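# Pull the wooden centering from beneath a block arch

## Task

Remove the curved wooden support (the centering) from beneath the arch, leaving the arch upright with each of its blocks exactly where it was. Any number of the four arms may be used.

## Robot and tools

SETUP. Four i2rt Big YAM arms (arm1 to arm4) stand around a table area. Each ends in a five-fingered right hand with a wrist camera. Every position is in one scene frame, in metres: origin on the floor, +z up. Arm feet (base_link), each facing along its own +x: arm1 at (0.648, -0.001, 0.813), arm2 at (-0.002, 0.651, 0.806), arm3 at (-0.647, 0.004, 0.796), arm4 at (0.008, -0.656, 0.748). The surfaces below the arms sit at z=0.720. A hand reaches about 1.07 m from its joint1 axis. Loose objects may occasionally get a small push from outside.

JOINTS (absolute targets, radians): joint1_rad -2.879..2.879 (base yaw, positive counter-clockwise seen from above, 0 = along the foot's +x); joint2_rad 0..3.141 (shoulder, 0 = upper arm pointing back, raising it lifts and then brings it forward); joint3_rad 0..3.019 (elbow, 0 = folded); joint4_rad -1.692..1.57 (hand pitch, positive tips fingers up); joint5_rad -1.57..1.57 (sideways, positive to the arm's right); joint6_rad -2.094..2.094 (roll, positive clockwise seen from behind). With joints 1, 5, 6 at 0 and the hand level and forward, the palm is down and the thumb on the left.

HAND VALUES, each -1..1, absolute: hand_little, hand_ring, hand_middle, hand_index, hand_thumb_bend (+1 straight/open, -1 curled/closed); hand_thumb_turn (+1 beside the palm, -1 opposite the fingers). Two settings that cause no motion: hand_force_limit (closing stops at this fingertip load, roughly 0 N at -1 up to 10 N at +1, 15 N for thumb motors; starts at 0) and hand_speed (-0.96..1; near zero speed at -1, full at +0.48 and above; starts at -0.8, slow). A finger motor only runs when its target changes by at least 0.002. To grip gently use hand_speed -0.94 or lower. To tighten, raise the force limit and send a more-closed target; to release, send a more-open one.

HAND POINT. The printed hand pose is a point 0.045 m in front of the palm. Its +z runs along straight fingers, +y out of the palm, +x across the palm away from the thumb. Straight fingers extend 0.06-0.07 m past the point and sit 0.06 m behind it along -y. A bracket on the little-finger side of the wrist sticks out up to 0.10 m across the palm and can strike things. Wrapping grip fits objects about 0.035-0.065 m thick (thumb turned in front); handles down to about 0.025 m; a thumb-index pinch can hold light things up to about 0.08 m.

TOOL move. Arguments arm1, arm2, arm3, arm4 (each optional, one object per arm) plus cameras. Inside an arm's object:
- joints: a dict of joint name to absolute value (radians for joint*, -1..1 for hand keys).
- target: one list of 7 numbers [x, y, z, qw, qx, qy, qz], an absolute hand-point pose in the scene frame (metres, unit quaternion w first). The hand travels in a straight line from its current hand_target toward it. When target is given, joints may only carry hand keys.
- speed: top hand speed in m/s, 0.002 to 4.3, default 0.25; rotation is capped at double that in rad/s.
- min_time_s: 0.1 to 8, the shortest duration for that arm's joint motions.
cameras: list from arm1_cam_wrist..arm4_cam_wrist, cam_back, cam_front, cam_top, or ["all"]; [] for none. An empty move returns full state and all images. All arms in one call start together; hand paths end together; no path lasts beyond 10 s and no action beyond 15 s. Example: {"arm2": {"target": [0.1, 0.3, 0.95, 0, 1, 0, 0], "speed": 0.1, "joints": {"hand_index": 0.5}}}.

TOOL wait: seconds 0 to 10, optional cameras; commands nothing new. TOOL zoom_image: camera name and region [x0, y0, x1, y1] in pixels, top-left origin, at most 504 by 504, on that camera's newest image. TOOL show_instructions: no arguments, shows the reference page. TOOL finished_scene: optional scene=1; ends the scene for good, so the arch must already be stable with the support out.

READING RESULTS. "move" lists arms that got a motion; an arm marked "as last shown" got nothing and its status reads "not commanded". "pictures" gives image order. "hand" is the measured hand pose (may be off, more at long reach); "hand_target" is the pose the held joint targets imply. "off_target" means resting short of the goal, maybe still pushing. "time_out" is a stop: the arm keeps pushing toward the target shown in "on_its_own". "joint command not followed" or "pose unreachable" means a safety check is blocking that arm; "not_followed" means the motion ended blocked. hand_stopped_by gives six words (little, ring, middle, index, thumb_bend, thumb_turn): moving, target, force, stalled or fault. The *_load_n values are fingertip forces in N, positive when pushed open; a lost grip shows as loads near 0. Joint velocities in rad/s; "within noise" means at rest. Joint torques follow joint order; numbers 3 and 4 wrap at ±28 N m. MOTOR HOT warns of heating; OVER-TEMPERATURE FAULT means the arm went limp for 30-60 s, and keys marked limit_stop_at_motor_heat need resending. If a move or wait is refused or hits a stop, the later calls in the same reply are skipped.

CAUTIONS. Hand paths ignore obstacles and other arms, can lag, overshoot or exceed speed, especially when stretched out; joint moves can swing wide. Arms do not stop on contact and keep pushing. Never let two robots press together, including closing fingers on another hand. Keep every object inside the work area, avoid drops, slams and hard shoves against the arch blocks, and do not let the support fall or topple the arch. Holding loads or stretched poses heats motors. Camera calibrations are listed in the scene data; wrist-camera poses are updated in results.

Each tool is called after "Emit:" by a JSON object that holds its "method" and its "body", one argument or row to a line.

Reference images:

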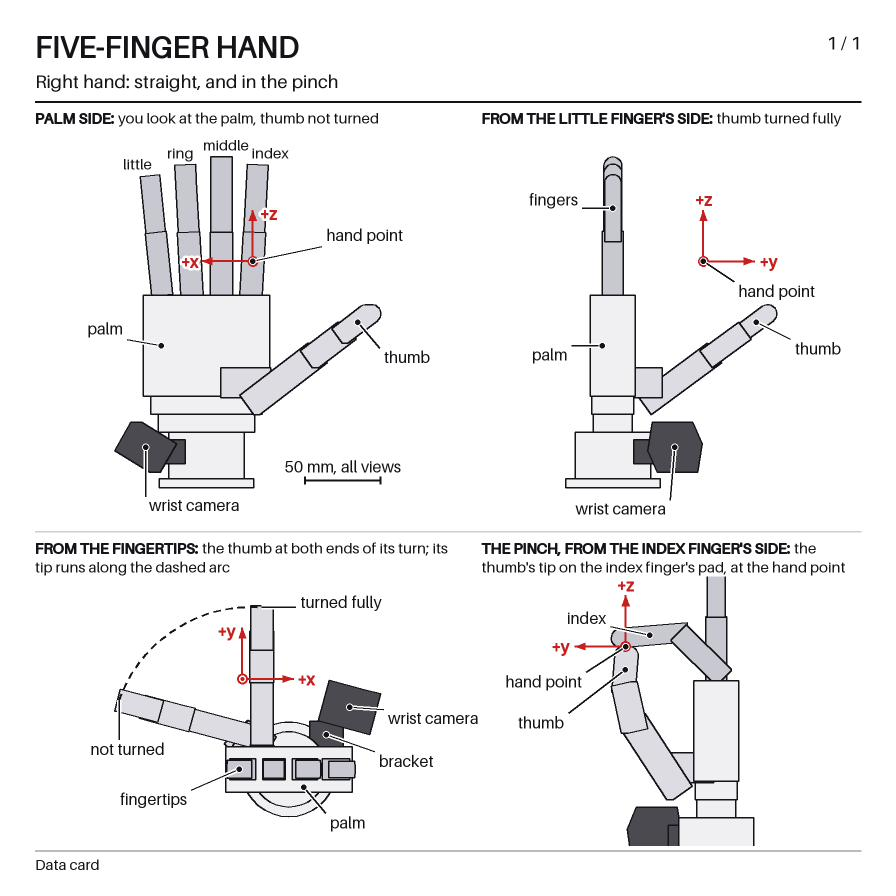

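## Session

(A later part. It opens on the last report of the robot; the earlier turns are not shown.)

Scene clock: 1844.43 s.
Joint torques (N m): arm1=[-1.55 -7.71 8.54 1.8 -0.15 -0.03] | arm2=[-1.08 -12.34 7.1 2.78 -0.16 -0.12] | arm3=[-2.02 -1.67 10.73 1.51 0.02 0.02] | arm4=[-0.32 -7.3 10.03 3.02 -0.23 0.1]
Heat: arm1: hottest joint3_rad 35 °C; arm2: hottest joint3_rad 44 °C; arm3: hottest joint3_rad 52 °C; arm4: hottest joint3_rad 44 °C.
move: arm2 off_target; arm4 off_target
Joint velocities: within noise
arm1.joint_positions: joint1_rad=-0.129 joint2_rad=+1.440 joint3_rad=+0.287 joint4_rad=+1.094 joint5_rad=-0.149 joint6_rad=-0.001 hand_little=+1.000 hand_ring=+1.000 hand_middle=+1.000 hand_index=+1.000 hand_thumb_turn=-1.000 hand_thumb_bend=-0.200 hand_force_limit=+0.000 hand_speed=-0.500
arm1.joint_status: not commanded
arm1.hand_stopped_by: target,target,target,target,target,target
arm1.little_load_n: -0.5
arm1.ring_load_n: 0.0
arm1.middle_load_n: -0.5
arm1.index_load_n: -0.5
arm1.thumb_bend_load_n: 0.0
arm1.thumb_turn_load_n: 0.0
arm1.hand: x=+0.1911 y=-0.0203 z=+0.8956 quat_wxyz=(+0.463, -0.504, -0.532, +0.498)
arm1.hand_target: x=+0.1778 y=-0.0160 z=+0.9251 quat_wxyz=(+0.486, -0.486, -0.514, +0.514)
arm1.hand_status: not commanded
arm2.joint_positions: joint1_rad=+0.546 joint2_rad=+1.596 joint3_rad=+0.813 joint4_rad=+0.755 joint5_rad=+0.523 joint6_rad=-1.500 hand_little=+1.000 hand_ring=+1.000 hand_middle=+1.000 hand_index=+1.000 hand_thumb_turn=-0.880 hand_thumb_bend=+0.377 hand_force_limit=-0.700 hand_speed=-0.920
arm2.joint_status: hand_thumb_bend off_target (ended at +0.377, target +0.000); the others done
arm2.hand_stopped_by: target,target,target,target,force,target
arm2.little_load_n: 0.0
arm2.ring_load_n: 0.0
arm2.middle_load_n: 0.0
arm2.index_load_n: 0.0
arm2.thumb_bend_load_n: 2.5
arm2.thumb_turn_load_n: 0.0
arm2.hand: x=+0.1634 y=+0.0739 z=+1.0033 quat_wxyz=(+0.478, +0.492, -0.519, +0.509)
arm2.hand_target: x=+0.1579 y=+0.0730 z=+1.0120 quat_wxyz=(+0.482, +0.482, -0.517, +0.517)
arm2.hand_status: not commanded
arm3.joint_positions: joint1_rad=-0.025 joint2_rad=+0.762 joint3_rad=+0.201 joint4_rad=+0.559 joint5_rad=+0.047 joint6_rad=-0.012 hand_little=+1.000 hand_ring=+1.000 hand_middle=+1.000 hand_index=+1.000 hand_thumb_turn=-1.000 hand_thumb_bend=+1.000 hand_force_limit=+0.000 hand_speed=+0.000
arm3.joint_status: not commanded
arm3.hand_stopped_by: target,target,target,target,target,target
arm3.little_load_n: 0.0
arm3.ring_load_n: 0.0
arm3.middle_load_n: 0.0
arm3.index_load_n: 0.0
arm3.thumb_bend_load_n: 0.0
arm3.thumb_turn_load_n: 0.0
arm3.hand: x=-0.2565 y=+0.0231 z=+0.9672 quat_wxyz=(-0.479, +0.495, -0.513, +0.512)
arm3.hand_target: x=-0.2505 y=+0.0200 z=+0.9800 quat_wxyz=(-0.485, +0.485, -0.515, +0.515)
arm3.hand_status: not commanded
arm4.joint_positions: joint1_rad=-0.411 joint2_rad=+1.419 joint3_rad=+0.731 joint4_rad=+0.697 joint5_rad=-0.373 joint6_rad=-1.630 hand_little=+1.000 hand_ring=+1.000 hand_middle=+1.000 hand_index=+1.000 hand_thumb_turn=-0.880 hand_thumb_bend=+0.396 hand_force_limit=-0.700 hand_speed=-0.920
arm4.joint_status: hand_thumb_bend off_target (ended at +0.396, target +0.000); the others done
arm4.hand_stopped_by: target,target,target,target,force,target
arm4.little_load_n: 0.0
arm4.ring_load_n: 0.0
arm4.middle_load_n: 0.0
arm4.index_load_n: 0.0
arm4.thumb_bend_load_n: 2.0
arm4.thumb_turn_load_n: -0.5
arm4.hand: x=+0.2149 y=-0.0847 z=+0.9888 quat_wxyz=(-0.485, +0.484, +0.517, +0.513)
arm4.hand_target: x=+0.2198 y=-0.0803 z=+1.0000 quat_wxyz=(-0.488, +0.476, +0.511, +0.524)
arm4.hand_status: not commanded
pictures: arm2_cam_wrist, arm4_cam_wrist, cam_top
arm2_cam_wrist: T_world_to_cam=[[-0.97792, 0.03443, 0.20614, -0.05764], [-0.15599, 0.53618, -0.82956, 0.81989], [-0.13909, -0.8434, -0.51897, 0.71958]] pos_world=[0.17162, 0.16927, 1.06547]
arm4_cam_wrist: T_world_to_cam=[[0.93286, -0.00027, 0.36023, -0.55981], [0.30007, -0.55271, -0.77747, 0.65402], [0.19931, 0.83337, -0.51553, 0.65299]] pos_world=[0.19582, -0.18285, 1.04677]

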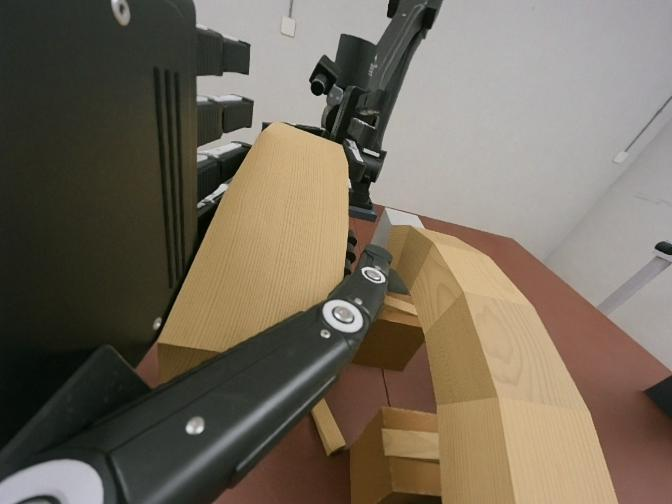

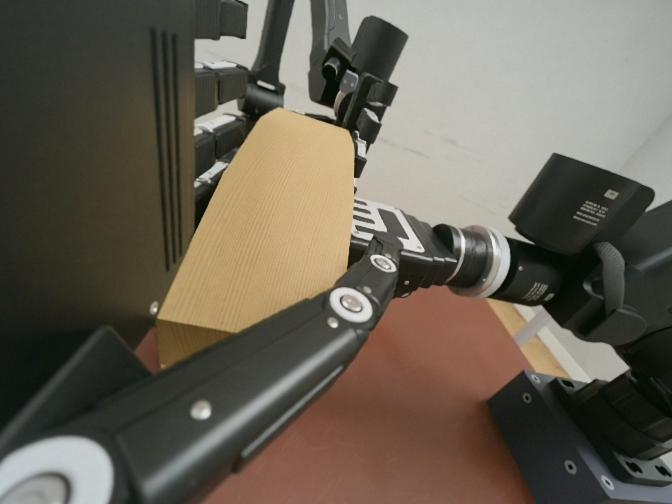

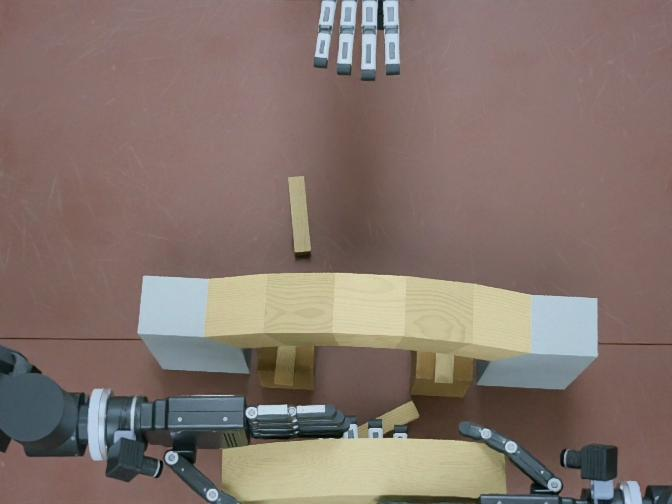

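Emit:
{"method": "zoom_image", "body": {
  "camera": "cam_top",
  "region": [430, 404, 530, 504]
}}

Emit:
{"method": "zoom_image", "body": {
  "camera": "arm2_cam_wrist",
  "region": [150, 200, 410, 420]
}}

Emit:
{"method": "zoom_image", "body": {
  "camera": "arm4_cam_wrist",
  "region": [140, 180, 440, 420]
}}

Scaled by 5.040.

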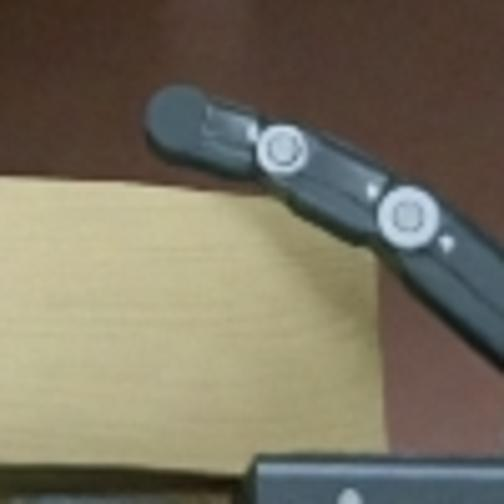

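Scaled by 1.938.

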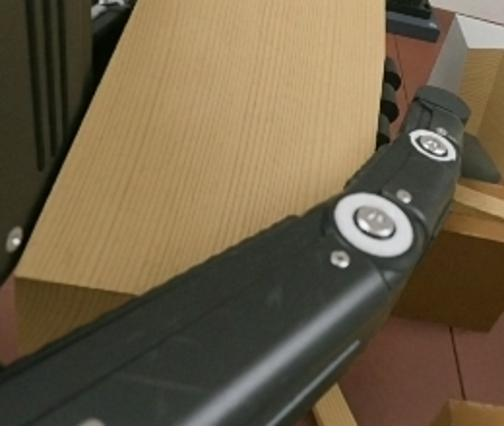

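Scaled by 1.680.

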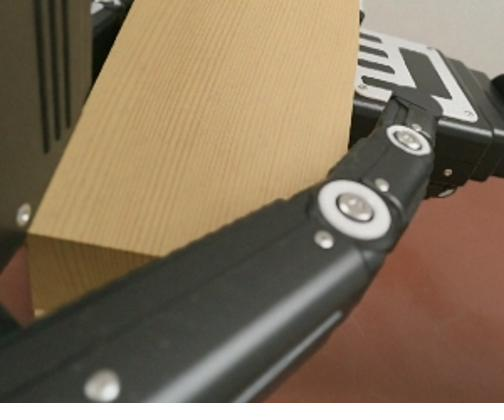

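Emit:
{"method": "move", "body": {
  "arm2": {"joints": {"hand_thumb_bend": 0.7, "hand_speed": -0.7}},
  "arm4": {"joints": {"hand_thumb_bend": 0.7, "hand_speed": -0.7}},
  "cameras": []
}}

Emit:
{"method": "move", "body": {
  "arm2": {"target": [0.158, 0.094, 1.007, 0.4822, 0.4822, -0.5172, 0.5172], "speed": 0.05},
  "arm4": {"target": [0.220, -0.102, 0.996, 0.4885, -0.4758, -0.5104, -0.5239], "speed": 0.05},
  "cameras": ["cam_front", "cam_back", "cam_top", "arm2_cam_wrist", "arm4_cam_wrist"]
}}

Scene clock: 1883.80 s.
Joint torques (N m): arm1=[-1.55 -7.77 8.54 1.8 -0.15 -0.03] | arm2=[-1.03 -12.4 7.08 2.73 -0.15 -0.12] | arm3=[-1.96 -1.67 10.71 1.5 0.02 0.02] | arm4=[0.26 -7.18 9.85 2.85 -0.18 0.05]
Heat: arm1: hottest joint3_rad 35 °C; arm2: hottest joint3_rad 44 °C; arm3: hottest joint3_rad 52 °C; arm4: hottest joint3_rad 43 °C.
move: arm2 done; arm4 done
Joint velocities: within noise
arm1, arm3: as last shown
arm1.little_load_n: -1.0
arm1.middle_load_n: 0.0
arm1.index_load_n: 0.0
arm2.joint_positions: joint1_rad=+0.546 joint2_rad=+1.596 joint3_rad=+0.813 joint4_rad=+0.755 joint5_rad=+0.522 joint6_rad=-1.500 hand_little=+1.000 hand_ring=+1.000 hand_middle=+1.000 hand_index=+1.000 hand_thumb_turn=-0.880 hand_thumb_bend=+0.700 hand_force_limit=-0.700 hand_speed=-0.700
arm2.joint_status: all done
arm2.hand_stopped_by: target,target,target,target,target,target
arm2.little_load_n: -0.5
arm2.ring_load_n: 0.0
arm2.middle_load_n: 0.0
arm2.index_load_n: 0.0
arm2.thumb_bend_load_n: 0.0
arm2.thumb_turn_load_n: 0.0
arm2.hand: x=+0.1635 y=+0.0739 z=+1.0033 quat_wxyz=(+0.478, +0.493, -0.519, +0.510)
arm2.hand_target: x=+0.1579 y=+0.0730 z=+1.0120 quat_wxyz=(+0.482, +0.482, -0.517, +0.517)
arm2.hand_status: not commanded
arm4.joint_positions: joint1_rad=-0.411 joint2_rad=+1.419 joint3_rad=+0.731 joint4_rad=+0.697 joint5_rad=-0.373 joint6_rad=-1.630 hand_little=+1.000 hand_ring=+1.000 hand_middle=+1.000 hand_index=+1.000 hand_thumb_turn=-0.880 hand_thumb_bend=+0.700 hand_force_limit=-0.700 hand_speed=-0.700
arm4.joint_status: all done
arm4.hand_stopped_by: target,target,target,target,target,target
arm4.little_load_n: 0.0
arm4.ring_load_n: 0.0
arm4.middle_load_n: 0.0
arm4.index_load_n: 0.0
arm4.thumb_bend_load_n: 0.0
arm4.thumb_turn_load_n: 0.0
arm4.hand: x=+0.2149 y=-0.0847 z=+0.9888 quat_wxyz=(-0.485, +0.484, +0.517, +0.513)
arm4.hand_target: x=+0.2198 y=-0.0803 z=+1.0000 quat_wxyz=(-0.488, +0.476, +0.511, +0.524)
arm4.hand_status: not commanded

Scene clock: 1884.77 s.
Joint torques (N m): arm1=[-1.67 -7.71 8.55 1.8 -0.15 -0.03] | arm2=[0.67 -11.63 6.63 2.7 0.11 -0.12] | arm3=[-1.96 -1.67 10.73 1.5 0.02 0.01] | arm4=[-0.15 -9.17 7.98 3.07 -0.14 0.04]
Heat: arm1: hottest joint3_rad 35 °C; arm2: hottest joint3_rad 44 °C; arm3: hottest joint3_rad 52 °C; arm4: hottest joint3_rad 43 °C.
move: arm2 done; arm4 off_target
Joint velocities: within noise
arm1, arm3: as last shown
arm1.little_load_n: -0.5
arm1.index_load_n: -0.5
arm2.joint_positions: joint1_rad=+0.549 joint2_rad=+1.567 joint3_rad=+0.762 joint4_rad=+0.782 joint5_rad=+0.539 joint6_rad=-1.500 hand_little=+1.000 hand_ring=+1.000 hand_middle=+1.000 hand_index=+1.000 hand_thumb_turn=-0.880 hand_thumb_bend=+0.700 hand_force_limit=-0.700 hand_speed=-0.700
arm2.joint_status: not commanded
arm2.hand_stopped_by: target,target,target,target,target,target
arm2.little_load_n: 0.0
arm2.ring_load_n: 0.0
arm2.middle_load_n: 0.0
arm2.index_load_n: 0.0
arm2.thumb_bend_load_n: 0.0
arm2.thumb_turn_load_n: 0.5
arm2.hand: x=+0.1538 y=+0.0898 z=+1.0010 quat_wxyz=(+0.482, +0.487, -0.522, +0.508)
arm2.hand_target: x=+0.1579 y=+0.0939 z=+1.0070 quat_wxyz=(+0.482, +0.482, -0.517, +0.517)
arm2.hand_status: done (0.008 m and 1.3 deg from the pose sent, 0.021 m and 1.6 deg at the start)
arm4.joint_positions: joint1_rad=-0.430 joint2_rad=+1.398 joint3_rad=+0.697 joint4_rad=+0.711 joint5_rad=-0.394 joint6_rad=-1.630 hand_little=+1.000 hand_ring=+1.000 hand_middle=+1.000 hand_index=+1.000 hand_thumb_turn=-0.880 hand_thumb_bend=+0.700 hand_force_limit=-0.700 hand_speed=-0.700
arm4.joint_status: not commanded
arm4.hand_stopped_by: target,target,target,target,target,target
arm4.little_load_n: 0.0
arm4.ring_load_n: 0.0
arm4.middle_load_n: 0.0
arm4.index_load_n: 0.0
arm4.thumb_bend_load_n: 0.0
arm4.thumb_turn_load_n: 0.5
arm4.hand: x=+0.2179 y=-0.0980 z=+0.9855 quat_wxyz=(-0.485, +0.484, +0.517, +0.513)
arm4.hand_target: x=+0.2199 y=-0.1019 z=+0.9960 quat_wxyz=(-0.488, +0.476, +0.511, +0.524)
arm4.hand_status: off_target (0.011 m and 1.7 deg from the pose sent, 0.019 m and 1.8 deg at the start)
pictures: arm2_cam_wrist, arm4_cam_wrist, cam_back, cam_front, cam_top
arm2_cam_wrist: T_world_to_cam=[[-0.97793, 0.04773, 0.2034, -0.06549], [-0.14713, 0.53386, -0.83267, 0.80995], [-0.14833, -0.84422, -0.51506, 0.72795]] pos_world=[0.1631, 0.18528, 1.06268]
arm4_cam_wrist: T_world_to_cam=[[0.93272, 0.00018, 0.36061, -0.56166], [0.30079, -0.55199, -0.77771, 0.64331], [0.19891, 0.83385, -0.5149, 0.66133]] pos_world=[0.19882, -0.19625, 1.04337]

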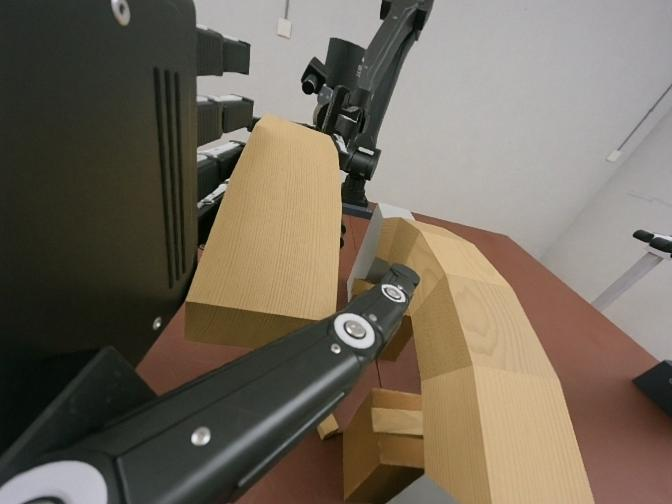

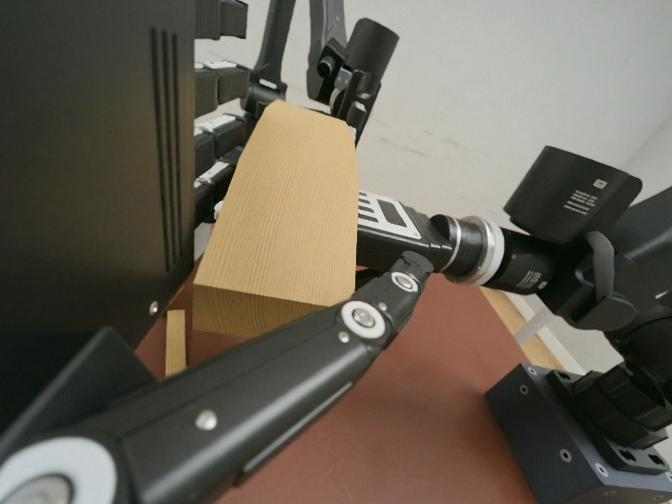

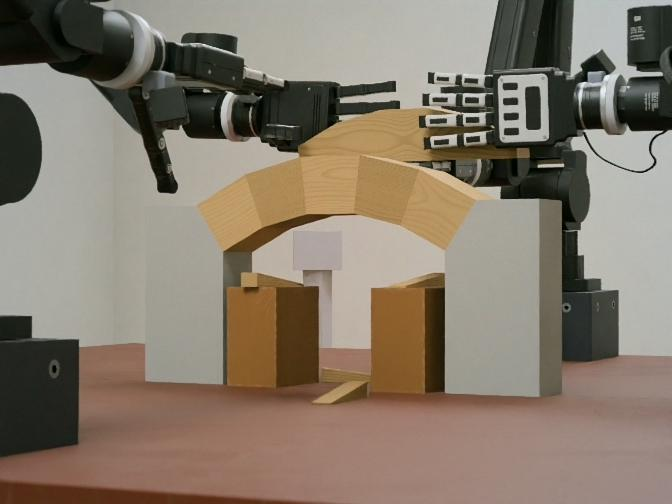

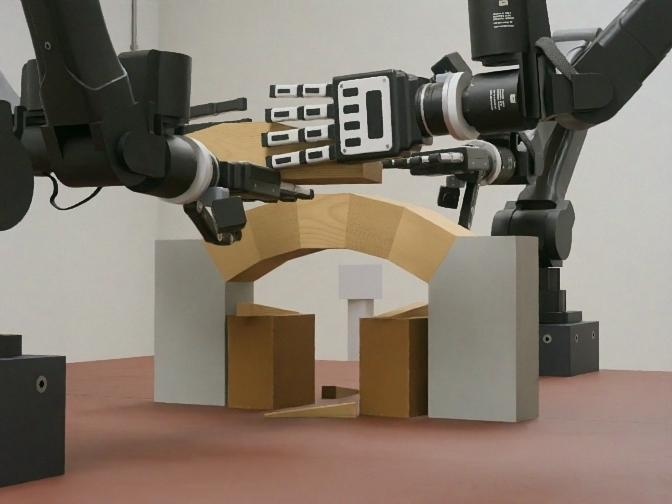

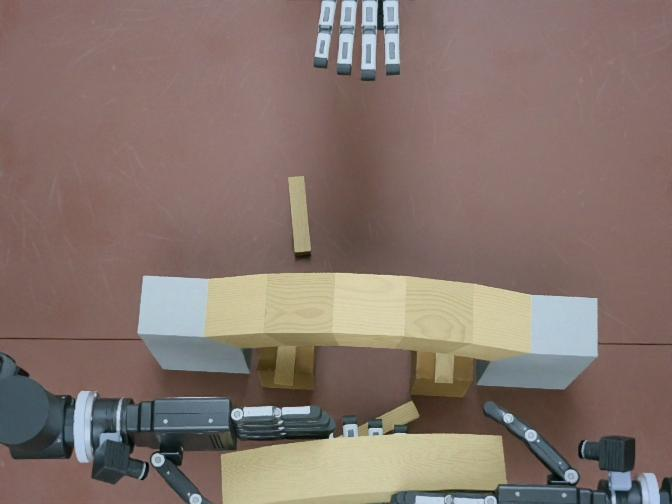

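Emit:
{"method": "move", "body": {
  "arm2": {"joints": {"hand_thumb_turn": -0.79, "hand_speed": -0.7}},
  "arm4": {"joints": {"hand_thumb_turn": -0.79, "hand_speed": -0.7}}
}}

Emit:
{"method": "move", "body": {
  "arm2": {"joints": {"hand_thumb_bend": 0.0, "hand_force_limit": -0.7, "hand_speed": -0.92}},
  "arm4": {"joints": {"hand_thumb_bend": 0.0, "hand_force_limit": -0.7, "hand_speed": -0.92}},
  "cameras": ["cam_top", "arm2_cam_wrist", "arm4_cam_wrist", "cam_back"]
}}

Emit:
{"method": "zoom_image", "body": {
  "camera": "cam_top",
  "region": [430, 404, 530, 504]
}}

Emit:
{"method": "zoom_image", "body": {
  "camera": "arm4_cam_wrist",
  "region": [140, 180, 440, 420]
}}

Scene clock: 1899.83 s.
Joint torques (N m): arm1=[-1.61 -7.71 8.55 1.81 -0.15 -0.03] | arm2=[0.73 -11.63 6.63 2.66 0.11 -0.12] | arm3=[-1.96 -1.67 10.74 1.5 0.02 0.02] | arm4=[0.44 -9.82 7.91 2.95 -0.17 0.07]
Heat: arm1: hottest joint3_rad 36 °C; arm2: hottest joint3_rad 44 °C; arm3: hottest joint3_rad 52 °C; arm4: hottest joint3_rad 43 °C.
move: arm2 done; arm4 done
Joint velocities: arm1=[within noise] | arm2=[-0.015 -0.005 0.002 -0.012 0.007 0.154] | arm3=[within noise] | arm4=[within noise]
arm1, arm3: as last shown
arm2.joint_positions: joint1_rad=+0.549 joint2_rad=+1.567 joint3_rad=+0.762 joint4_rad=+0.782 joint5_rad=+0.539 joint6_rad=-1.500 hand_little=+1.000 hand_ring=+1.000 hand_middle=+1.000 hand_index=+1.000 hand_thumb_turn=-0.790 hand_thumb_bend=+0.700 hand_force_limit=-0.700 hand_speed=-0.700
arm2.joint_status: all done
arm2.hand_stopped_by: target,target,target,target,target,target
arm2.little_load_n: 0.0
arm2.ring_load_n: 0.0
arm2.middle_load_n: 0.0
arm2.index_load_n: 0.5
arm2.thumb_bend_load_n: 0.0
arm2.thumb_turn_load_n: 0.5
arm2.hand: x=+0.1538 y=+0.0898 z=+1.0010 quat_wxyz=(+0.482, +0.487, -0.522, +0.508)
arm2.hand_target: x=+0.1579 y=+0.0939 z=+1.0070 quat_wxyz=(+0.482, +0.482, -0.517, +0.517)
arm2.hand_status: not commanded
arm4.joint_positions: joint1_rad=-0.430 joint2_rad=+1.398 joint3_rad=+0.697 joint4_rad=+0.711 joint5_rad=-0.394 joint6_rad=-1.630 hand_little=+1.000 hand_ring=+1.000 hand_middle=+1.000 hand_index=+1.000 hand_thumb_turn=-0.790 hand_thumb_bend=+0.700 hand_force_limit=-0.700 hand_speed=-0.700
arm4.joint_status: all done
arm4.hand_stopped_by: target,target,target,target,target,target
arm4.little_load_n: 0.0
arm4.ring_load_n: 0.0
arm4.middle_load_n: 0.0
arm4.index_load_n: 0.0
arm4.thumb_bend_load_n: 0.0
arm4.thumb_turn_load_n: 0.0
arm4.hand: x=+0.2179 y=-0.0980 z=+0.9855 quat_wxyz=(-0.485, +0.484, +0.517, +0.513)
arm4.hand_target: x=+0.2200 y=-0.1019 z=+0.9960 quat_wxyz=(-0.488, +0.476, +0.511, +0.524)
arm4.hand_status: not commanded
pictures: none

Scene clock: 1903.70 s.
Joint torques (N m): arm1=[-1.61 -7.71 8.55 1.8 -0.15 -0.03] | arm2=[0.79 -11.63 6.61 2.67 0.07 -0.12] | arm3=[-1.96 -1.67 10.71 1.51 0.02 0.01] | arm4=[0.32 -9.64 7.92 3.17 -0.11 0.02]
Heat: arm1: hottest joint3_rad 36 °C; arm2: hottest joint3_rad 43 °C; arm3: hottest joint3_rad 52 °C; arm4: hottest joint3_rad 43 °C.
move: arm2 off_target; arm4 off_target
Joint velocities: within noise
arm1, arm3: as last shown
arm1.thumb_turn_load_n: 0.5
arm2.joint_positions: joint1_rad=+0.550 joint2_rad=+1.567 joint3_rad=+0.762 joint4_rad=+0.782 joint5_rad=+0.540 joint6_rad=-1.500 hand_little=+1.000 hand_ring=+1.000 hand_middle=+1.000 hand_index=+1.000 hand_thumb_turn=-0.790 hand_thumb_bend=+0.297 hand_force_limit=-0.700 hand_speed=-0.920
arm2.joint_status: hand_thumb_bend off_target (ended at +0.297, target +0.000); the others done
arm2.hand_stopped_by: target,target,target,target,force,target
arm2.little_load_n: 0.0
arm2.ring_load_n: 0.0
arm2.middle_load_n: 0.0
arm2.index_load_n: 0.0
arm2.thumb_bend_load_n: 2.5
arm2.thumb_turn_load_n: 0.0
arm2.hand: x=+0.1538 y=+0.0900 z=+1.0010 quat_wxyz=(+0.482, +0.487, -0.522, +0.508)
arm2.hand_target: x=+0.1579 y=+0.0939 z=+1.0070 quat_wxyz=(+0.482, +0.482, -0.517, +0.517)
arm2.hand_status: not commanded
arm3.little_load_n: -0.5
arm4.joint_positions: joint1_rad=-0.432 joint2_rad=+1.397 joint3_rad=+0.697 joint4_rad=+0.712 joint5_rad=-0.394 joint6_rad=-1.630 hand_little=+1.000 hand_ring=+1.000 hand_middle=+1.000 hand_index=+1.000 hand_thumb_turn=-0.790 hand_thumb_bend=+0.324 hand_force_limit=-0.700 hand_speed=-0.920
arm4.joint_status: hand_thumb_bend off_target (ended at +0.324, target +0.000); the others done
arm4.hand_stopped_by: target,target,target,target,force,target
arm4.little_load_n: 0.0
arm4.ring_load_n: 0.0
arm4.middle_load_n: 0.0
arm4.index_load_n: 0.0
arm4.thumb_bend_load_n: 2.0
arm4.thumb_turn_load_n: -0.5
arm4.hand: x=+0.2187 y=-0.0984 z=+0.9862 quat_wxyz=(-0.485, +0.484, +0.516, +0.514)
arm4.hand_target: x=+0.2200 y=-0.1019 z=+0.9961 quat_wxyz=(-0.488, +0.476, +0.511, +0.524)
arm4.hand_status: not commanded
pictures: arm2_cam_wrist, arm4_cam_wrist, cam_back, cam_top
arm2_cam_wrist: T_world_to_cam=[[-0.97787, 0.04846, 0.2035, -0.06566], [-0.14682, 0.53398, -0.83265, 0.80976], [-0.14902, -0.8441, -0.51505, 0.72822]] pos_world=[0.1632, 0.18548, 1.06268]
arm4_cam_wrist: T_world_to_cam=[[0.93245, -0.0018, 0.3613, -0.56349], [0.30057, -0.55108, -0.77844, 0.64431], [0.20051, 0.83445, -0.51331, 0.66007]] pos_world=[0.19942, -0.19675, 1.04397]

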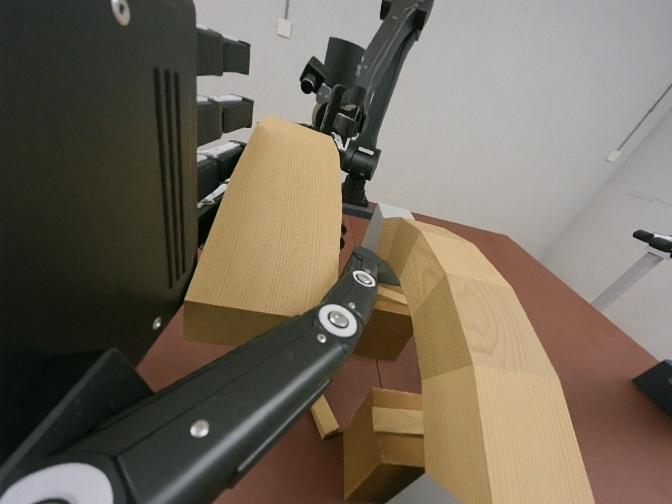

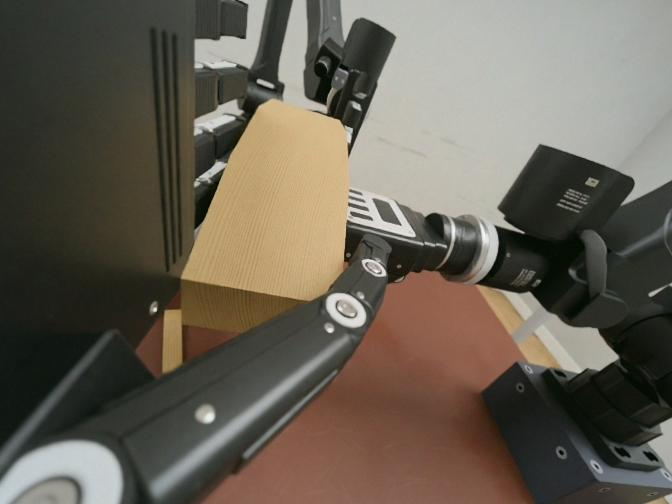

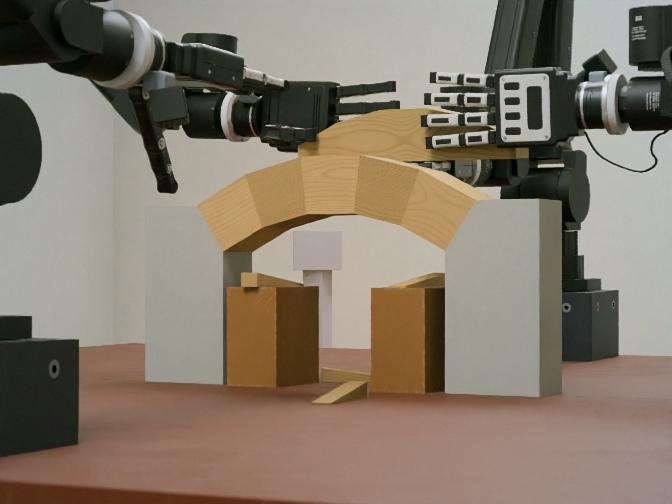

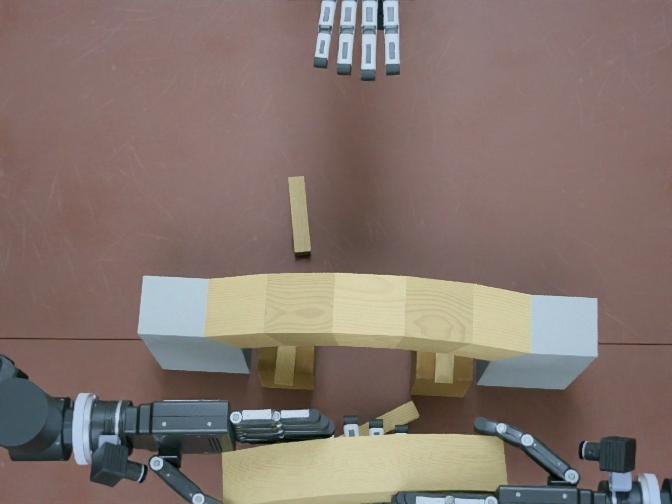

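Scaled by 5.040.

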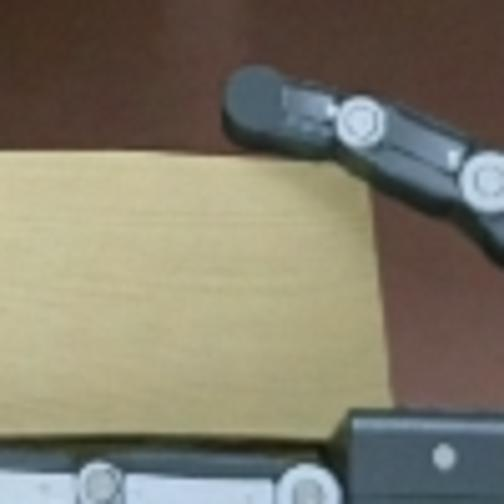

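Scaled by 1.680.

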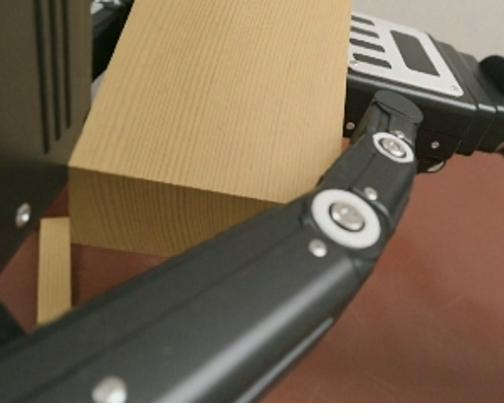

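Emit:
{"method": "move", "body": {
  "arm2": {"joints": {"hand_thumb_bend": -0.05, "hand_force_limit": -0.25, "hand_speed": -0.94}},
  "arm4": {"joints": {"hand_thumb_bend": -0.05, "hand_force_limit": -0.25, "hand_speed": -0.94}},
  "cameras": ["cam_top", "arm2_cam_wrist", "arm4_cam_wrist", "cam_back"]
}}

Emit:
{"method": "zoom_image", "body": {
  "camera": "cam_top",
  "region": [130, 384, 530, 504]
}}

Scene clock: 1915.40 s.
Joint torques (N m): arm1=[-1.61 -7.65 8.55 1.8 -0.15 -0.03] | arm2=[0.79 -11.63 6.64 2.7 0.07 -0.11] | arm3=[-2.02 -1.67 10.73 1.51 0.02 0.02] | arm4=[-0.44 -8.82 8.17 3.14 -0.15 0]
Heat: arm1: hottest joint3_rad 36 °C; arm2: hottest joint3_rad 43 °C; arm3: hottest joint3_rad 52 °C; arm4: hottest joint3_rad 42 °C.
move: arm2 off_target; arm4 off_target
Joint velocities: within noise
arm1, arm3: as last shown
arm1.thumb_turn_load_n: 0.0
arm2.joint_positions: joint1_rad=+0.550 joint2_rad=+1.567 joint3_rad=+0.762 joint4_rad=+0.782 joint5_rad=+0.540 joint6_rad=-1.500 hand_little=+1.000 hand_ring=+1.000 hand_middle=+1.000 hand_index=+1.000 hand_thumb_turn=-0.790 hand_thumb_bend=+0.260 hand_force_limit=-0.250 hand_speed=-0.940
arm2.joint_status: hand_thumb_bend off_target (ended at +0.260, target -0.050); the others done
arm2.hand_stopped_by: target,target,target,target,force,target
arm2.little_load_n: 0.0
arm2.ring_load_n: 0.0
arm2.middle_load_n: 0.0
arm2.index_load_n: 0.0
arm2.thumb_bend_load_n: 6.0
arm2.thumb_turn_load_n: -0.5
arm2.hand: x=+0.1538 y=+0.0900 z=+1.0010 quat_wxyz=(+0.482, +0.487, -0.522, +0.508)
arm2.hand_target: x=+0.1579 y=+0.0939 z=+1.0070 quat_wxyz=(+0.482, +0.482, -0.517, +0.517)
arm2.hand_status: not commanded
arm3.little_load_n: 0.0
arm3.thumb_turn_load_n: -0.5
arm4.joint_positions: joint1_rad=-0.433 joint2_rad=+1.397 joint3_rad=+0.697 joint4_rad=+0.712 joint5_rad=-0.394 joint6_rad=-1.630 hand_little=+1.000 hand_ring=+1.000 hand_middle=+1.000 hand_index=+1.000 hand_thumb_turn=-0.790 hand_thumb_bend=+0.301 hand_force_limit=-0.250 hand_speed=-0.940
arm4.joint_status: hand_thumb_bend off_target (ended at +0.301, target -0.050); the others done
arm4.hand_stopped_by: target,target,target,target,force,target
arm4.little_load_n: 0.0
arm4.ring_load_n: 0.0
arm4.middle_load_n: 0.0
arm4.index_load_n: 0.0
arm4.thumb_bend_load_n: 5.5
arm4.thumb_turn_load_n: -1.0
arm4.hand: x=+0.2191 y=-0.0985 z=+0.9862 quat_wxyz=(-0.484, +0.484, +0.516, +0.515)
arm4.hand_target: x=+0.2201 y=-0.1019 z=+0.9960 quat_wxyz=(-0.488, +0.476, +0.510, +0.524)
arm4.hand_status: not commanded
pictures: arm2_cam_wrist, arm4_cam_wrist, cam_back, cam_top
arm2_cam_wrist: T_world_to_cam=[[-0.97787, 0.04846, 0.2035, -0.06566], [-0.14682, 0.53398, -0.83265, 0.80976], [-0.14902, -0.8441, -0.51505, 0.72822]] pos_world=[0.1632, 0.18548, 1.06268]
arm4_cam_wrist: T_world_to_cam=[[0.93243, -0.00255, 0.36134, -0.56405], [0.30016, -0.55131, -0.77844, 0.64417], [0.2012, 0.8343, -0.51329, 0.65988]] pos_world=[0.19982, -0.19685, 1.04397]

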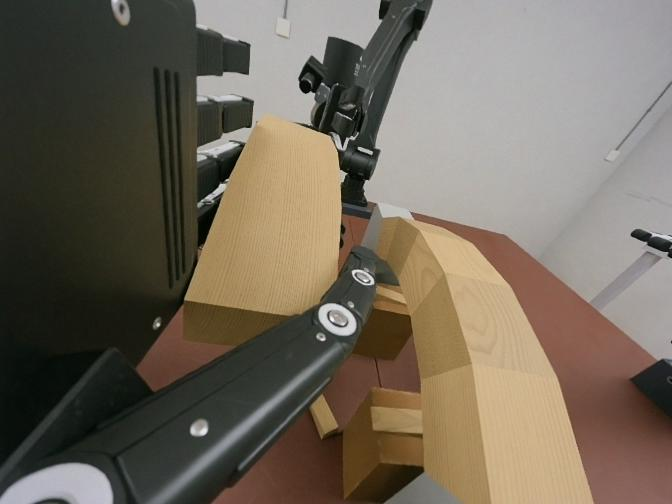

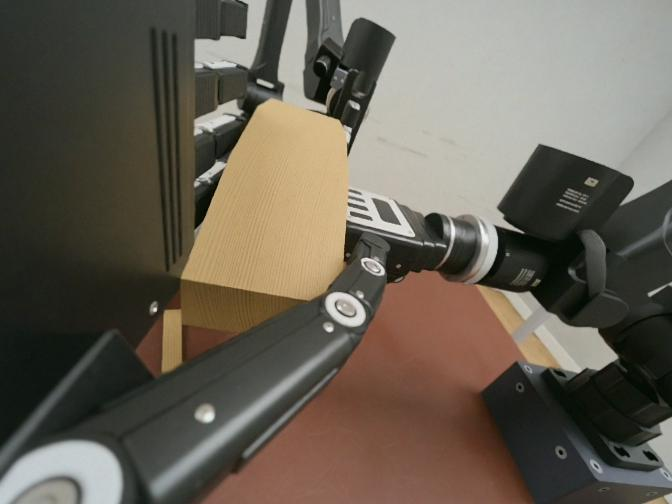

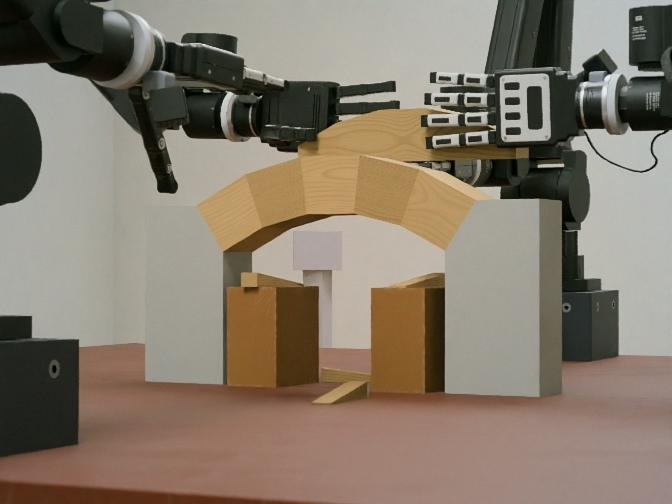

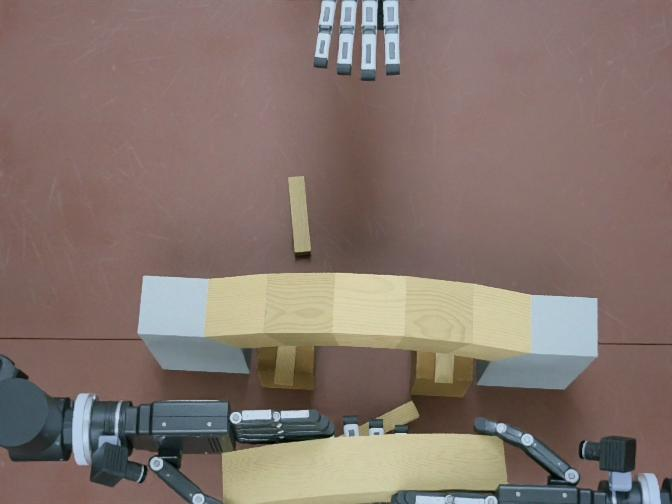

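Scaled by 1.260.

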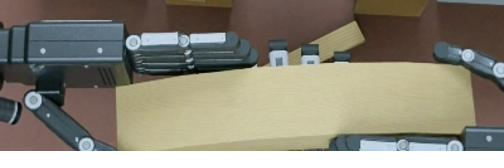

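Emit:
{"method": "move", "body": {
  "arm1": {"joints": {"joint2_rad": 1.49}, "min_time_s": 4},
  "cameras": ["cam_top", "cam_front", "cam_back"]
}}

Emit:
{"method": "zoom_image", "body": {
  "camera": "cam_front",
  "region": [180, 80, 400, 260]
}}

Emit:
{"method": "zoom_image", "body": {
  "camera": "cam_back",
  "region": [280, 80, 560, 220]
}}

Scene clock: 1930.10 s.
Joint torques (N m): arm1=[-1.61 -6.12 8.02 1.8 -0.16 -0.03] | arm2=[0.73 -11.58 6.95 2.69 0.06 -0.11] | arm3=[-2.02 -1.67 10.71 1.5 0.02 0.01] | arm4=[0.32 -8.64 8.01 2.76 -0.16 0.05]
Heat: arm1: hottest joint3_rad 36 °C; arm2: hottest joint3_rad 43 °C; arm3: hottest joint3_rad 52 °C; arm4: hottest joint3_rad 42 °C.
move: arm1 done
Joint velocities: within noise
arm1.joint_positions: joint1_rad=-0.129 joint2_rad=+1.499 joint3_rad=+0.287 joint4_rad=+1.094 joint5_rad=-0.149 joint6_rad=-0.001 hand_little=+1.000 hand_ring=+1.000 hand_middle=+1.000 hand_index=+1.000 hand_thumb_turn=-1.000 hand_thumb_bend=-0.200 hand_force_limit=+0.000 hand_speed=-0.500
arm1.joint_status: all done
arm1.hand_stopped_by: target,target,target,target,target,target
arm1.little_load_n: -1.0
arm1.ring_load_n: 0.0
arm1.middle_load_n: 0.0
arm1.index_load_n: -0.5
arm1.thumb_bend_load_n: 0.5
arm1.thumb_turn_load_n: 0.0
arm1.hand: x=+0.1946 y=-0.0206 z=+0.8706 quat_wxyz=(+0.446, -0.519, -0.544, +0.485)
arm1.hand_target: x=+0.1807 y=-0.0163 z=+0.8890 quat_wxyz=(+0.463, -0.508, -0.531, +0.496)
arm1.hand_status: not commanded
arm2, arm3, arm4: as last shown
arm2.joint_positions: joint1_rad=+0.550 joint2_rad=+1.567 joint3_rad=+0.757 joint4_rad=+0.782 joint5_rad=+0.540 joint6_rad=-1.500 hand_little=+1.000 hand_ring=+1.000 hand_middle=+1.000 hand_index=+1.000 hand_thumb_turn=-0.790 hand_thumb_bend=+0.259 hand_force_limit=-0.250 hand_speed=-0.940
arm2.middle_load_n: -0.5
arm2.thumb_bend_load_n: 0.0
arm2.thumb_turn_load_n: 0.0
arm2.hand: x=+0.1529 y=+0.0914 z=+0.9984 quat_wxyz=(+0.482, +0.489, -0.522, +0.506)
arm2.hand_target: x=+0.1578 y=+0.0939 z=+1.0069 quat_wxyz=(+0.482, +0.482, -0.517, +0.517)
arm3.thumb_turn_load_n: 0.0
arm4.joint_positions: joint1_rad=-0.433 joint2_rad=+1.397 joint3_rad=+0.696 joint4_rad=+0.712 joint5_rad=-0.394 joint6_rad=-1.630 hand_little=+1.000 hand_ring=+1.000 hand_middle=+1.000 hand_index=+1.000 hand_thumb_turn=-0.790 hand_thumb_bend=+0.300 hand_force_limit=-0.250 hand_speed=-0.940
arm4.thumb_bend_load_n: 0.0
arm4.thumb_turn_load_n: 0.0
arm4.hand: x=+0.2189 y=-0.0988 z=+0.9856 quat_wxyz=(-0.484, +0.484, +0.517, +0.514)
pictures: cam_back, cam_front, cam_top

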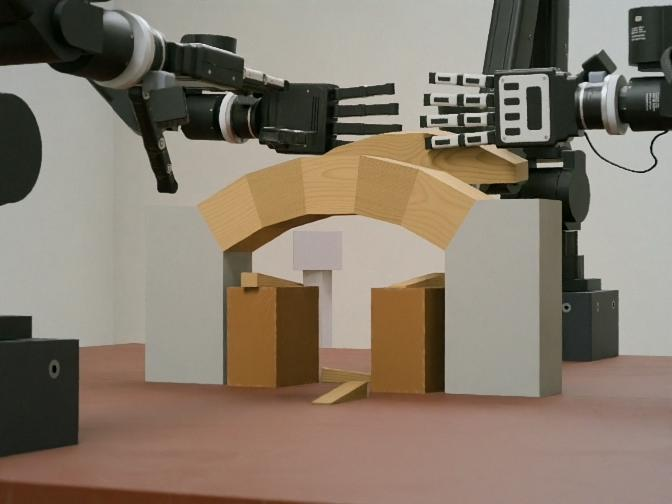

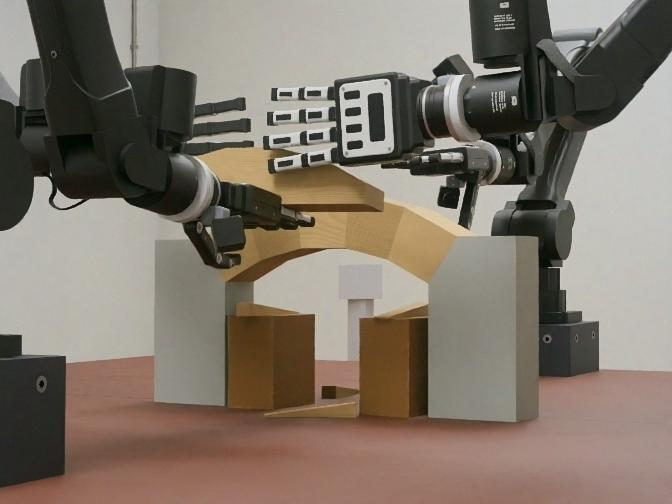

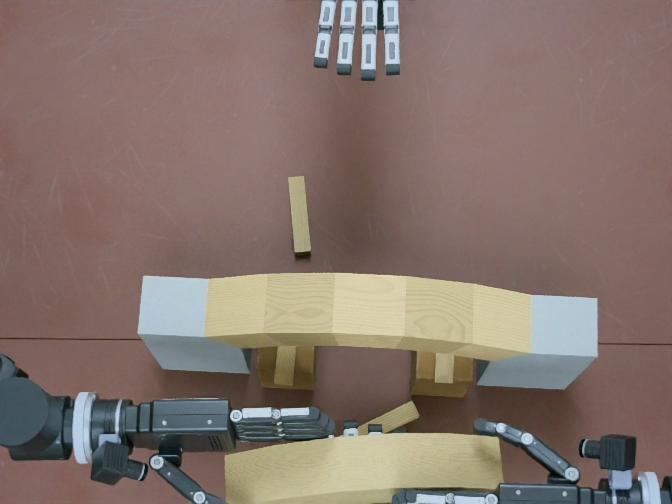

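Scaled by 2.291.

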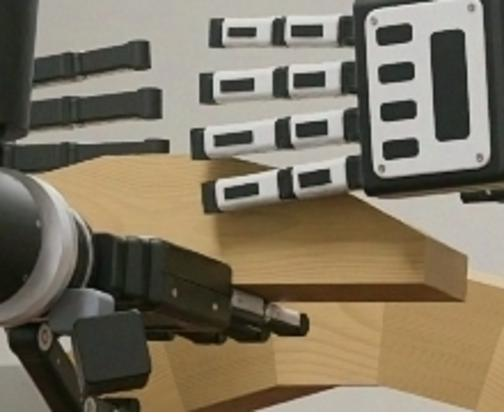

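Scaled by 1.800.

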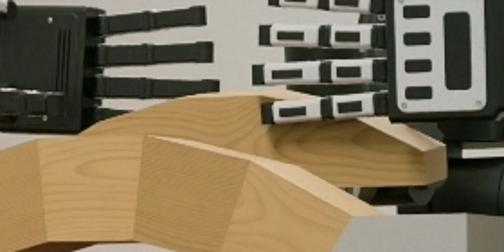

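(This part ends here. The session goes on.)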